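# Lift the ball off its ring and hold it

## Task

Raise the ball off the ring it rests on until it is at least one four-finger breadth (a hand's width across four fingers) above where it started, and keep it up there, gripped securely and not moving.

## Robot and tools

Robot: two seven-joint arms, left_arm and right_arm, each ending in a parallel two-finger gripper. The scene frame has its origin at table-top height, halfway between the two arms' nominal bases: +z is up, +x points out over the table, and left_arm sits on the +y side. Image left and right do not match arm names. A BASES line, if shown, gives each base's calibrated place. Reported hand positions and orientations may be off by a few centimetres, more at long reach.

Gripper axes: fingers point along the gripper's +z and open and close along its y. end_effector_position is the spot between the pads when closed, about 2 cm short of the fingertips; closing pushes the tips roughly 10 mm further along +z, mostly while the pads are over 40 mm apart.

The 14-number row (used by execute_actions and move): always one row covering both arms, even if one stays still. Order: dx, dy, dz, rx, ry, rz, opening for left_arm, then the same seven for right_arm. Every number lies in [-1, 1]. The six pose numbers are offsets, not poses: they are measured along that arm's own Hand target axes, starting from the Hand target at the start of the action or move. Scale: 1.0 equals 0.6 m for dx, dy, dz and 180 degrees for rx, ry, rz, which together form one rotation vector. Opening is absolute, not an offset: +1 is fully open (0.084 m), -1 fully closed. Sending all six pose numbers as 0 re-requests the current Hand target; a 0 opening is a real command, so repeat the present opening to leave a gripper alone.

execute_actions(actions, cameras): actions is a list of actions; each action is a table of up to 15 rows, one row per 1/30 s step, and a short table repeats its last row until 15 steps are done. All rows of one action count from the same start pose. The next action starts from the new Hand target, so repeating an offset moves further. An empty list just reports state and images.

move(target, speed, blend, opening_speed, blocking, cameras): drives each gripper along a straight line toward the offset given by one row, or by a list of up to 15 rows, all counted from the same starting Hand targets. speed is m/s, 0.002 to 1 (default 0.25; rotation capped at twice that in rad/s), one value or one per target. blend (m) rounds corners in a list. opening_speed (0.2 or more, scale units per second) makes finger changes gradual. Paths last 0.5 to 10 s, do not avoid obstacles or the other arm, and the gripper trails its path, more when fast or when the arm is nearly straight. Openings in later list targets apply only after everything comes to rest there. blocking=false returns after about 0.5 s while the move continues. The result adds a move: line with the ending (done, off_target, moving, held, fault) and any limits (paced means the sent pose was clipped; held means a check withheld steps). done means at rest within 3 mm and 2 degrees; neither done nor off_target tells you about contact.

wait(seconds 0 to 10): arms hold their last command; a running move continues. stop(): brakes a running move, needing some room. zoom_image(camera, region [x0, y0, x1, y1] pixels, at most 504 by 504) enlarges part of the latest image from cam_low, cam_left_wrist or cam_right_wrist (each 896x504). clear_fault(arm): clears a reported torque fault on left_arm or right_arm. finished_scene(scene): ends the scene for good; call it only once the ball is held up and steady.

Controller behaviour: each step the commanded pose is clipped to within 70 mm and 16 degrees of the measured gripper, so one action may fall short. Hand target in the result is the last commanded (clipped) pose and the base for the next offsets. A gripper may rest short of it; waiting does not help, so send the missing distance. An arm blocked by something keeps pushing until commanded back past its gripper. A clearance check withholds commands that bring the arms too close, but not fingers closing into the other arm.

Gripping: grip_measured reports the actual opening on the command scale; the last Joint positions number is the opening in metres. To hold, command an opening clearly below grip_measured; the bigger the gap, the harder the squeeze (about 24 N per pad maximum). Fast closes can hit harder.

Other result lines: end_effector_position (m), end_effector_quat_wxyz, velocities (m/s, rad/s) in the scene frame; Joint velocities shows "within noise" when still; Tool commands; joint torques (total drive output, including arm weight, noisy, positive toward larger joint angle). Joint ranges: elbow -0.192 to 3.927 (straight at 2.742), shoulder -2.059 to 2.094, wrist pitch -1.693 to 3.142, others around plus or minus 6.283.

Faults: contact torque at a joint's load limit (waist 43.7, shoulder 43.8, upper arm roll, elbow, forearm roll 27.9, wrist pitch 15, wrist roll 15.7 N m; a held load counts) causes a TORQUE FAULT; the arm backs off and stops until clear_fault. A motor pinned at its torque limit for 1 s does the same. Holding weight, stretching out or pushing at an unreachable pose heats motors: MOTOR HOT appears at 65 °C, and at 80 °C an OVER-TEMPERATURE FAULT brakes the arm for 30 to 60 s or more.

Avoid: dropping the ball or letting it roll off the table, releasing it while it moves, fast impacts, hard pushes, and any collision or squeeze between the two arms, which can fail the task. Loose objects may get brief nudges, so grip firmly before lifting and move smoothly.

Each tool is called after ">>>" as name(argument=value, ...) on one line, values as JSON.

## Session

>>> execute_actions(actions=[])

>>> zoom_image(camera="cam_low", region=[300, 180, 540, 320])

Scene clock: 0.00 s.
left_arm: end_effector_position=(+0.2169, +0.3461, +0.1303) grip_measured=+1.00 end_effector_quat_wxyz=(-0.392, +0.045, +0.765, -0.509) | right_arm: end_effector_position=(+0.5741, -0.4472, +0.2212) grip_measured=+1.00 end_effector_quat_wxyz=(-0.036, -0.426, +0.676, -0.600)
Joint positions: left_arm=[-1.31 -1.327 1.838 0.73 0.249 1.648 2.924 0.084] | right_arm=[-1.789 -1.214 1.593 0.722 -0.204 0.056 2.512 0.084]
Joint velocities: within noise
Joint torques (N m): no reading
Motor temperatures (°C): left_arm=[31 30 34 36 36 40 30] | right_arm=[29 35 30 32 37 29 34]
Hand target: left_arm +0.2169, +0.3461, +0.1303; -0.392, +0.045, +0.765, -0.509 | right_arm +0.5741, -0.4472, +0.2212; -0.036, -0.426, +0.676, -0.600
Tool commands: left_gripper/opening=+1.0 right_gripper/opening=+1.0

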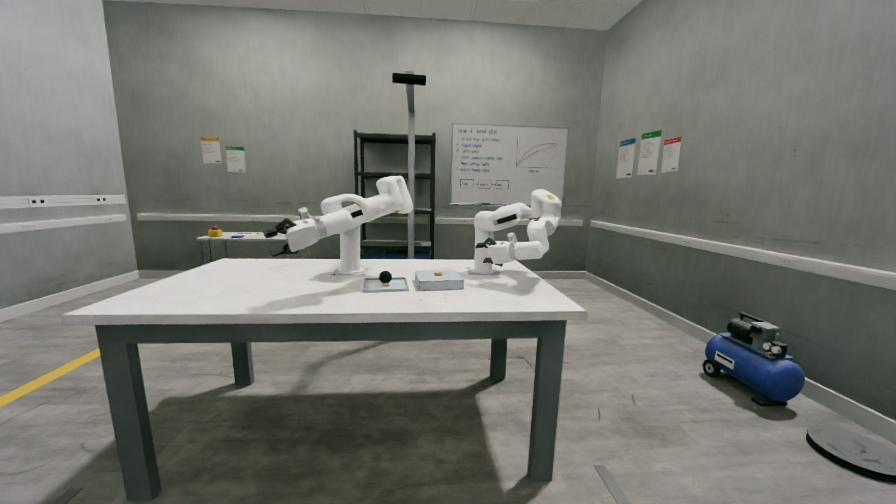

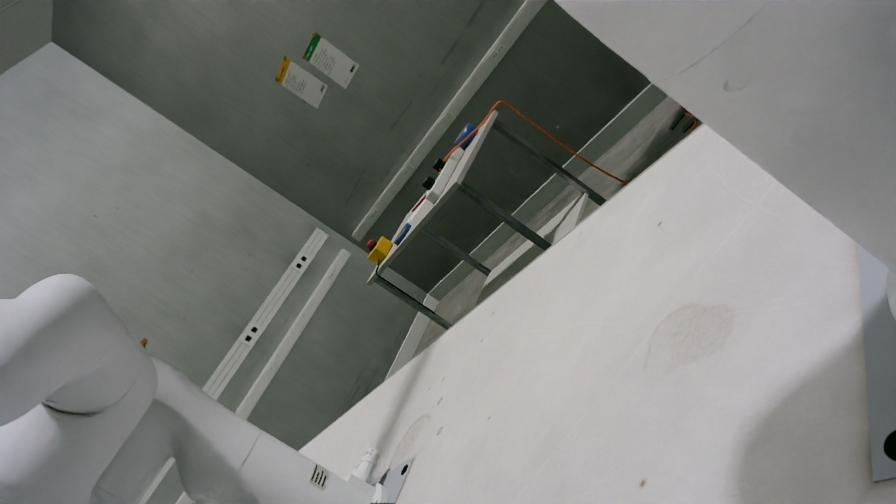

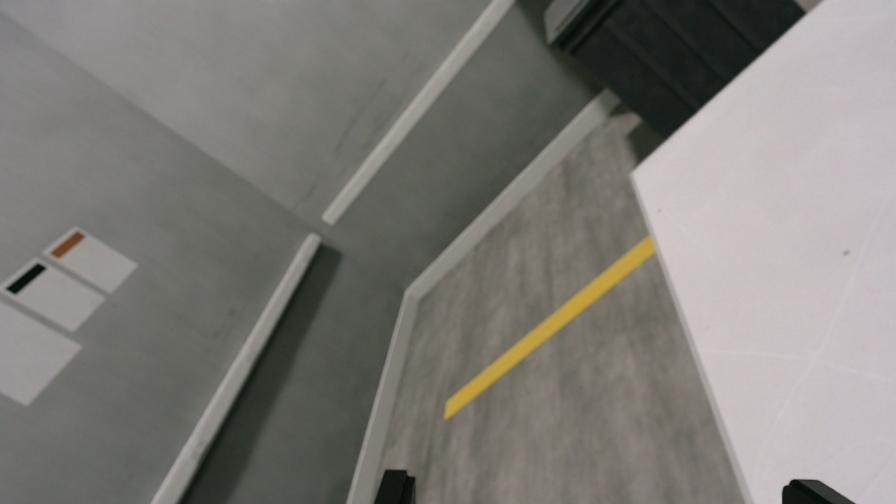

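Scaled by 2.100 from the camera's 896x504 image, which has a finer 1280x720 frame.

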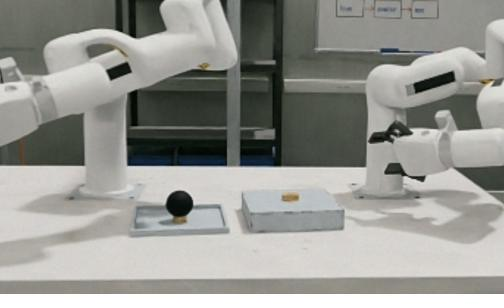

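>>> move(target=[0,0,0,0,0,0,1,0.102,0.022,-0.457,-0.2746,-0.3096,-0.1217,1])

Scene clock: 12.30 s.
left_arm: end_effector_position=(+0.2169, +0.3461, +0.1303) grip_measured=+1.00 end_effector_quat_wxyz=(-0.392, +0.045, +0.765, -0.509) | right_arm: end_effector_position=(+0.4003, -0.2500, +0.3212) grip_measured=+1.00 end_effector_quat_wxyz=(+0.001, +0.707, -0.707, +0.000)
Joint positions: left_arm=[-1.31 -1.327 1.838 0.73 0.249 1.648 2.924 0.084] | right_arm=[-0.715 -0.527 0.616 0.997 0.297 1.448 1.387 0.084]
Joint velocities: within noise
Joint torques (N m): left_arm=[-0.23 8.48 -11.64 0.22 -2.03 0.42 -0.09] | right_arm=[4.19 -0.74 -5.49 18.68 3.12 -0.06 -1.04]
Motor temperatures (°C): left_arm=[31 30 35 36 36 40 30] | right_arm=[29 36 31 32 37 29 34]
Hand target: left_arm +0.2169, +0.3461, +0.1303; -0.392, +0.045, +0.765, -0.509 | right_arm +0.4003, -0.2500, +0.3212; +0.001, +0.707, -0.707, +0.000
Off the commanded pose: left_arm 0.000 m, 0 deg | right_arm 0.000 m, 0 deg.
move: done

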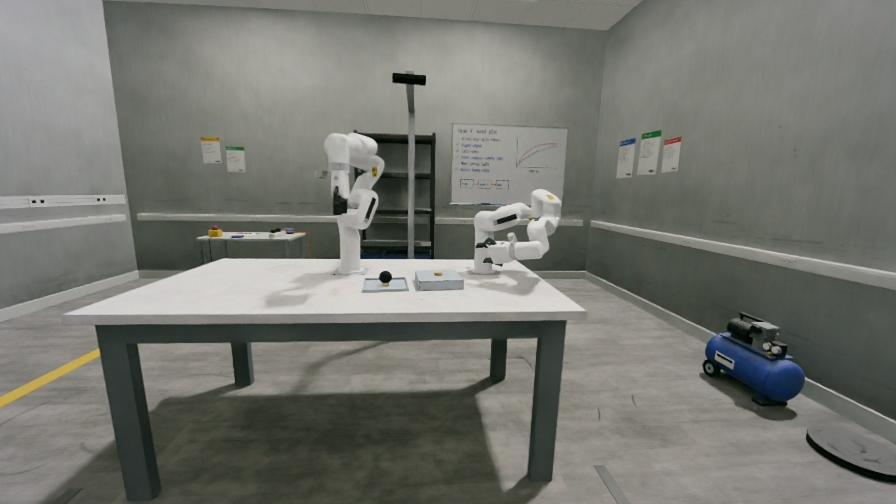

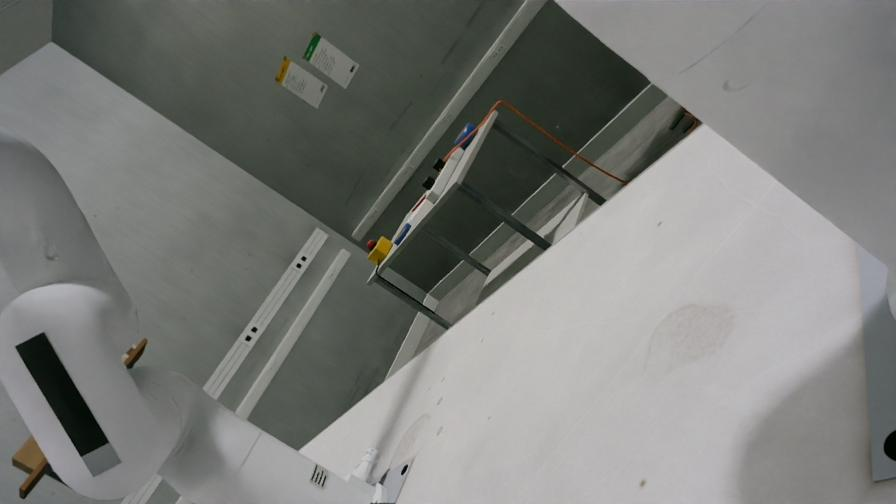

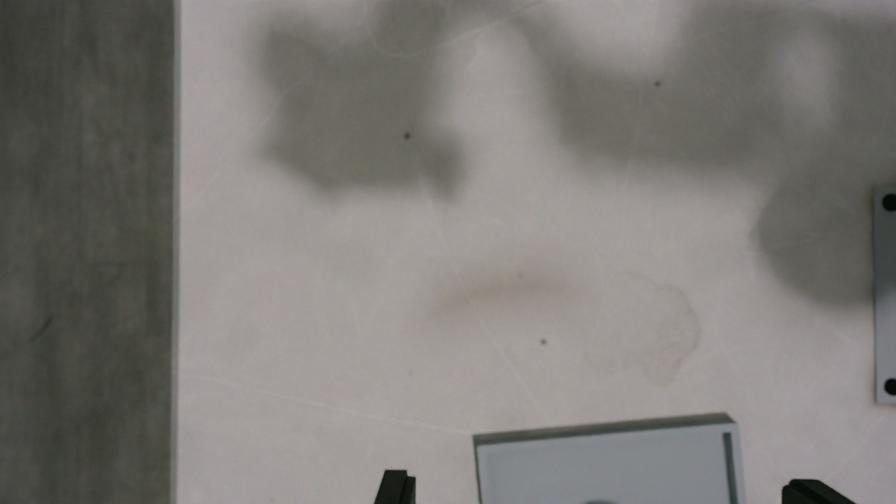

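>>> move(target=[0,0,0,0,0,0,1,-0.217,0.1167,0.1667,0,0,0,1], cameras=["cam_right_wrist","cam_low"])

>>> zoom_image(camera="cam_low", region=[340, 220, 440, 300])

Scene clock: 20.37 s.
left_arm: end_effector_position=(+0.2169, +0.3461, +0.1303) grip_measured=+1.00 end_effector_quat_wxyz=(-0.392, +0.045, +0.765, -0.509) | right_arm: end_effector_position=(+0.3301, -0.1198, +0.2213) grip_measured=+1.00 end_effector_quat_wxyz=(+0.001, +0.707, -0.707, +0.000)
Joint positions: left_arm=[-1.31 -1.327 1.838 0.73 0.249 1.648 2.924 0.084] | right_arm=[-0.502 -0.746 0.839 0.685 0.554 1.287 1.602 0.084]
Joint velocities: within noise
Joint torques (N m): left_arm=[-0.42 8.51 -11.79 0.47 -1.83 0.42 -0.12] | right_arm=[3.34 3.16 -4 12.72 2.95 -3.12 0.9]
Motor temperatures (°C): left_arm=[31 30 36 35 36 40 30] | right_arm=[29 36 31 33 37 29 34]
Hand target: left_arm +0.2169, +0.3461, +0.1303; -0.392, +0.045, +0.765, -0.509 | right_arm +0.3301, -0.1198, +0.2212; +0.001, +0.707, -0.707, +0.000
Off the commanded pose: left_arm 0.000 m, 0 deg | right_arm 0.000 m, 0 deg.
move: done
Images, in order (width x height): cam_low 896x504, cam_right_wrist 896x504.

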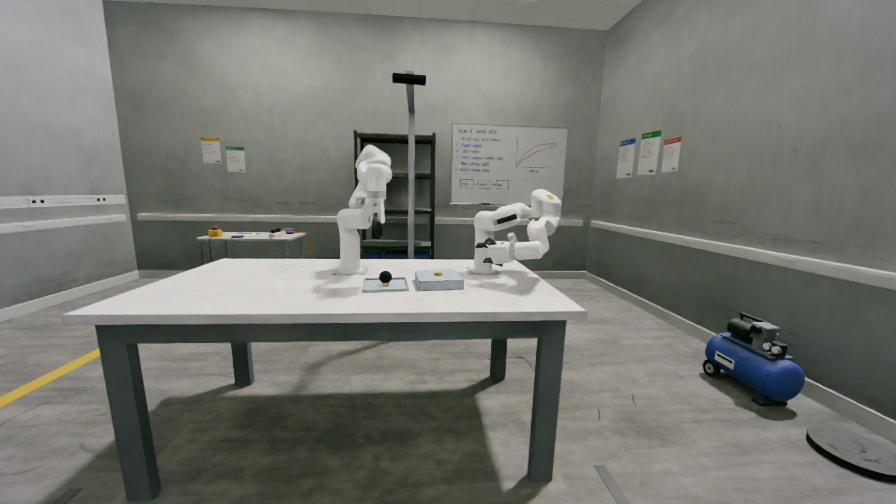

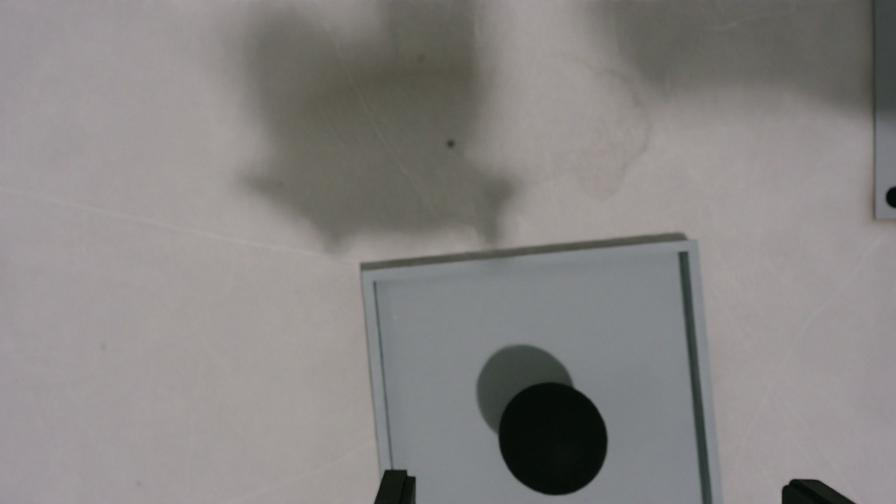

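Scaled by 5.040 from the camera's 896x504 image, which has a finer 1280x720 frame.

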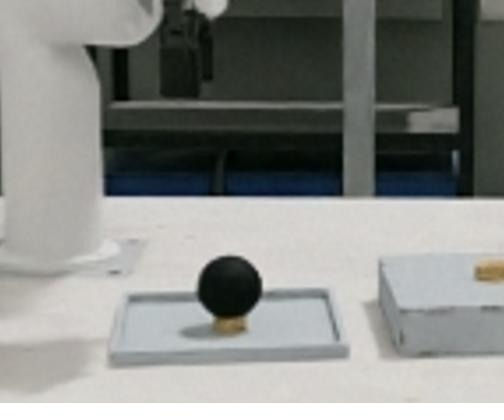

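>>> move(target=[0,0,0,0,0,0,1,-0.0417,0.0258,0.1933,0,0,0,1], speed=0.2, cameras=["cam_right_wrist","cam_low"])

>>> zoom_image(camera="cam_low", region=[360, 245, 410, 295])

Scene clock: 27.70 s.
left_arm: end_effector_position=(+0.2169, +0.3461, +0.1303) grip_measured=+1.00 end_effector_quat_wxyz=(-0.392, +0.045, +0.765, -0.509) | right_arm: end_effector_position=(+0.3144, -0.0948, +0.1053) grip_measured=+1.00 end_effector_quat_wxyz=(+0.001, +0.707, -0.707, +0.000)
Joint positions: left_arm=[-1.31 -1.327 1.838 0.73 0.249 1.648 2.924 0.084] | right_arm=[-0.534 -0.614 1.155 0.498 0.724 0.92 1.639 0.084]
Joint velocities: within noise
Joint torques (N m): left_arm=[-0.33 8.65 -11.78 0.36 -1.73 0.34 -0.05] | right_arm=[-4.14 3.47 -3.55 15.15 -2.3 -3.1 0.88]
Motor temperatures (°C): left_arm=[31 30 36 35 36 40 30] | right_arm=[29 36 31 33 37 29 34]
Hand target: left_arm +0.2169, +0.3461, +0.1303; -0.392, +0.045, +0.765, -0.509 | right_arm +0.3144, -0.0948, +0.1053; +0.001, +0.707, -0.707, +0.000
Off the commanded pose: left_arm 0.000 m, 0 deg | right_arm 0.000 m, 0 deg.
move: done
Images, in order (width x height): cam_low 896x504, cam_right_wrist 896x504.

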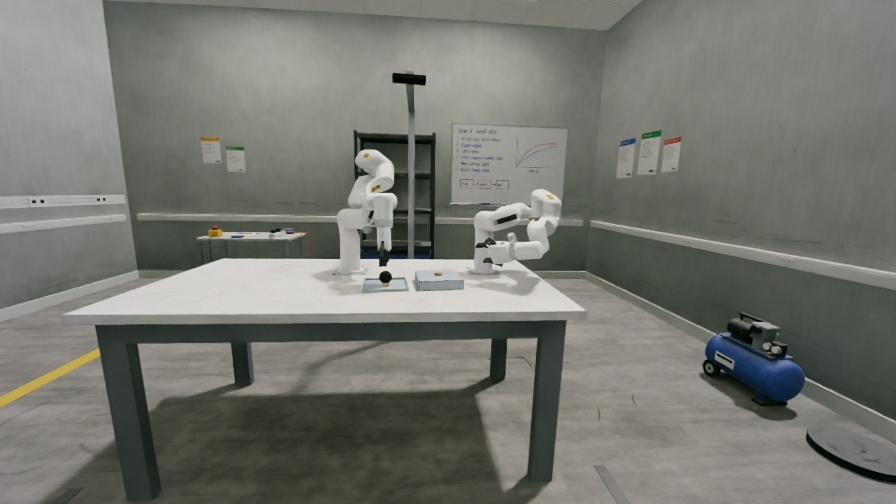

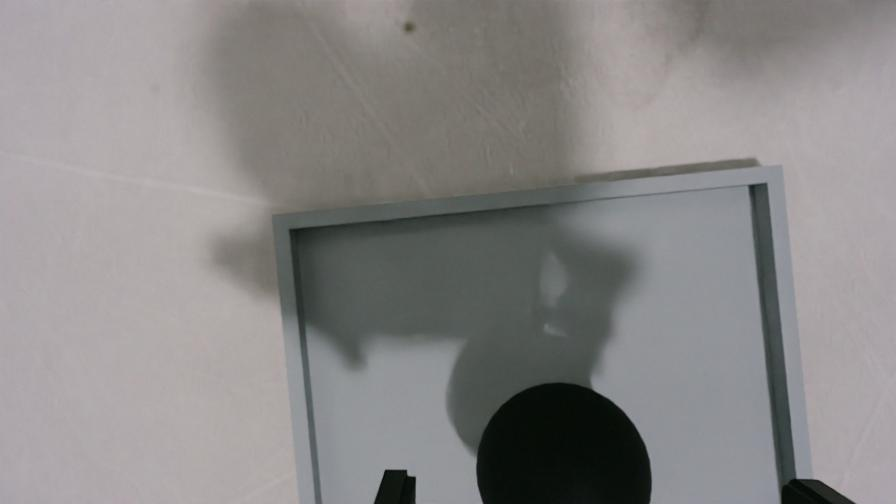

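Scaled by 10.080 from the camera's 896x504 image, which has a finer 1280x720 frame.

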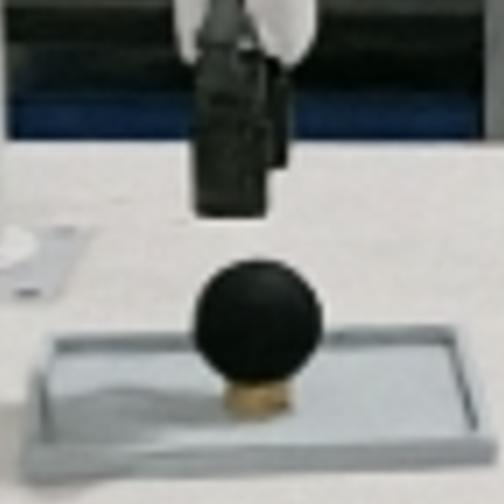

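>>> move(target=[0,0,0,0,0,0,1,-0.0083,0,0.0667,0,0,0,1], speed=0.12, cameras=["cam_right_wrist","cam_low"])

>>> zoom_image(camera="cam_low", region=[360, 245, 410, 295])

Scene clock: 37.70 s.
left_arm: end_effector_position=(+0.2169, +0.3461, +0.1303) grip_measured=+1.00 end_effector_quat_wxyz=(-0.392, +0.045, +0.765, -0.509) | right_arm: end_effector_position=(+0.3143, -0.0899, +0.0653) grip_measured=+1.00 end_effector_quat_wxyz=(+0.001, +0.707, -0.707, +0.000)
Joint positions: left_arm=[-1.31 -1.327 1.838 0.73 0.249 1.648 2.924 0.084] | right_arm=[-0.653 -0.493 1.346 0.473 0.75 0.745 1.654 0.084]
Joint velocities: within noise
Joint torques (N m): left_arm=[-0.23 8.56 -11.71 0.28 -1.84 0.31 -0.11] | right_arm=[-4.12 3.87 -3.05 14.17 -2.36 -3.05 0.82]
Motor temperatures (°C): left_arm=[31 30 36 35 36 40 30] | right_arm=[29 35 31 33 37 29 34]
Hand target: left_arm +0.2169, +0.3461, +0.1303; -0.392, +0.045, +0.765, -0.509 | right_arm +0.3143, -0.0899, +0.0653; +0.001, +0.707, -0.707, +0.000
Off the commanded pose: left_arm 0.000 m, 0 deg | right_arm 0.000 m, 0 deg.
move: done
Images, in order (width x height): cam_low 896x504, cam_right_wrist 896x504.

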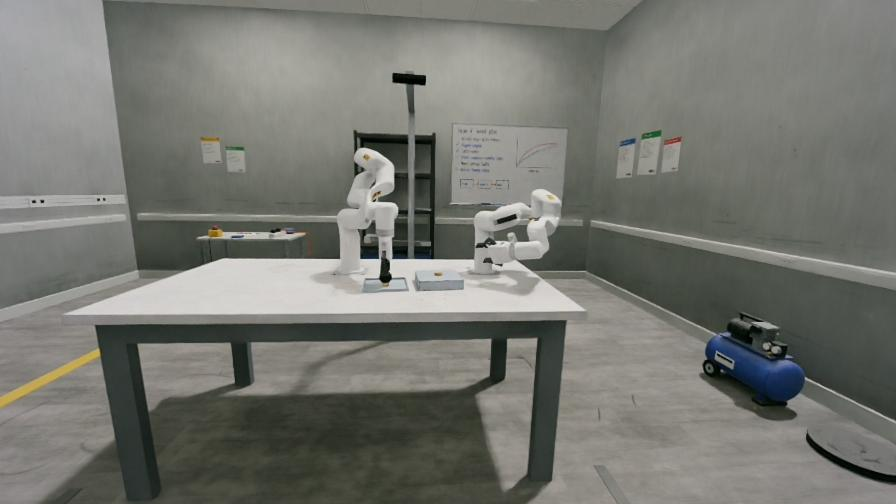

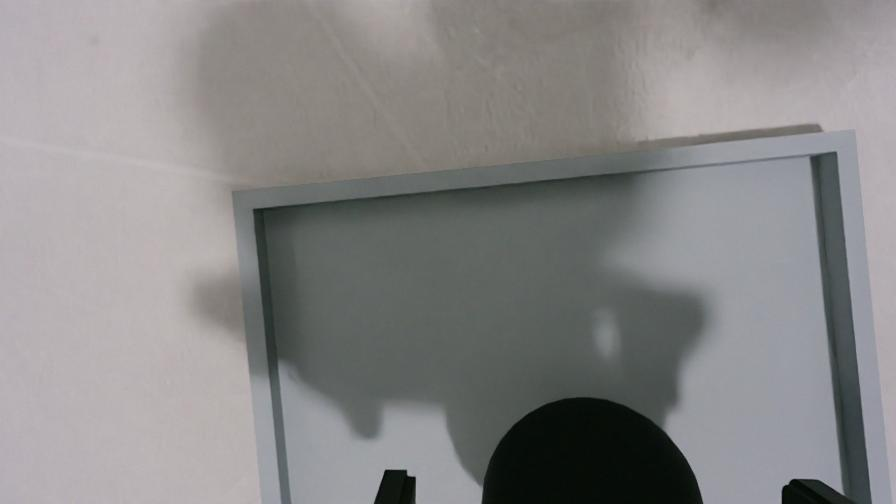

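Scaled by 10.080 from the camera's 896x504 image, which has a finer 1280x720 frame.

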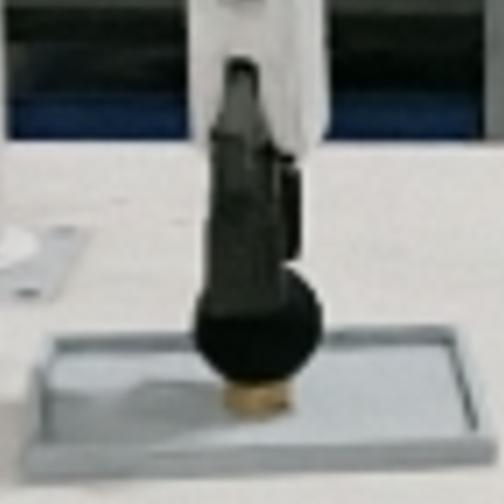

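>>> move(target=[[0,0,0,0,0,0,1,-0.003,0,0.039,0,0,0,1],[0,0,0,0,0,0,1,-0.003,0,0.039,0,0,0,-0.5],[0,0,0,0,0,0,1,-0.003,0,-0.171,0,0,0,-0.5]], speed=[0.08,0.1,0.12], opening_speed=0.7, cameras=["cam_right_wrist","cam_low"])

>>> zoom_image(camera="cam_low", region=[340, 220, 420, 300])

Scene clock: 49.93 s.
left_arm: end_effector_position=(+0.2169, +0.3461, +0.1303) grip_measured=+1.00 end_effector_quat_wxyz=(-0.392, +0.045, +0.765, -0.509) | right_arm: end_effector_position=(+0.3145, -0.0880, +0.1678) grip_measured=+0.25 end_effector_quat_wxyz=(+0.001, +0.707, -0.707, +0.000)
Joint positions: left_arm=[-1.31 -1.327 1.838 0.73 0.249 1.648 2.924 0.084] | right_arm=[-0.464 -0.716 0.987 0.598 0.648 1.14 1.671 0.055]
Joint velocities: within noise
Joint torques (N m): left_arm=[-0.19 8.97 -11.66 0.42 -1.8 0.39 -0.22] | right_arm=[4.13 -1.93 -8.1 16.77 -2.23 -0.22 0.33]
Motor temperatures (°C): left_arm=[31 30 36 35 36 40 30] | right_arm=[29 35 30 33 37 29 34]
Hand target: left_arm +0.2169, +0.3461, +0.1303; -0.392, +0.045, +0.765, -0.509 | right_arm +0.3145, -0.0880, +0.1679; +0.001, +0.707, -0.707, +0.000
Off the commanded pose: left_arm 0.000 m, 0 deg | right_arm 0.000 m, 0 deg.
move: done
Images, in order (width x height): cam_low 896x504, cam_right_wrist 896x504.

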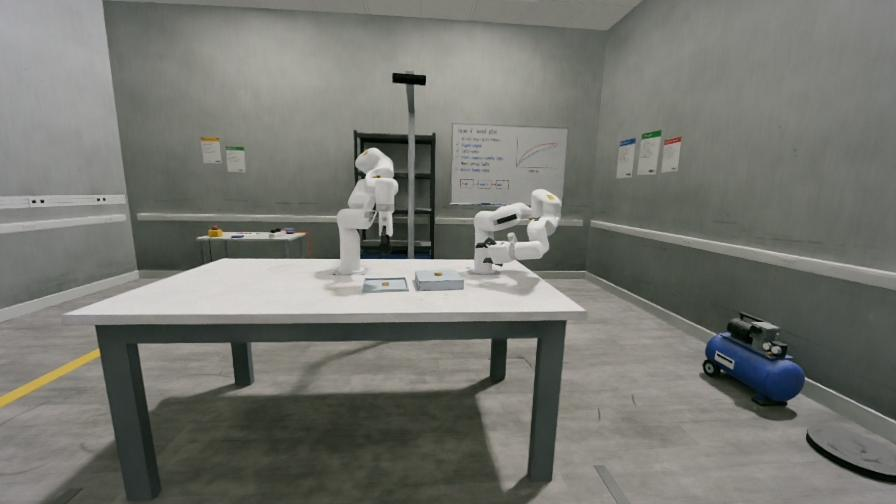

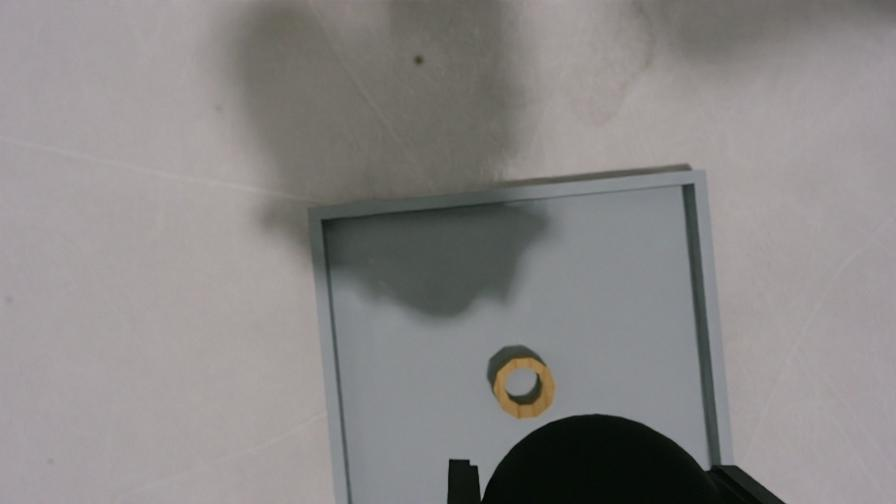

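Scaled by 6.300 from the camera's 896x504 image, which has a finer 1280x720 frame.

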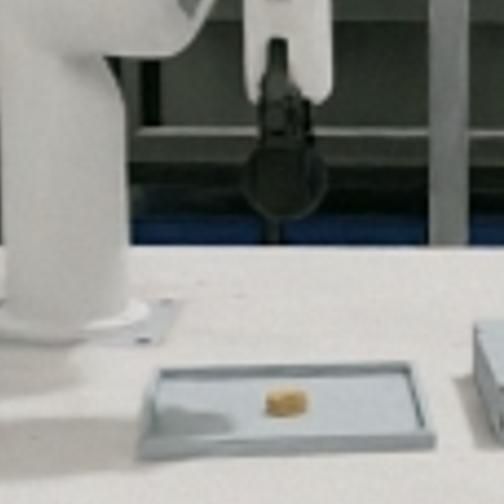

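>>> finished_scene(scene=2)

The scene is finished: the task was done.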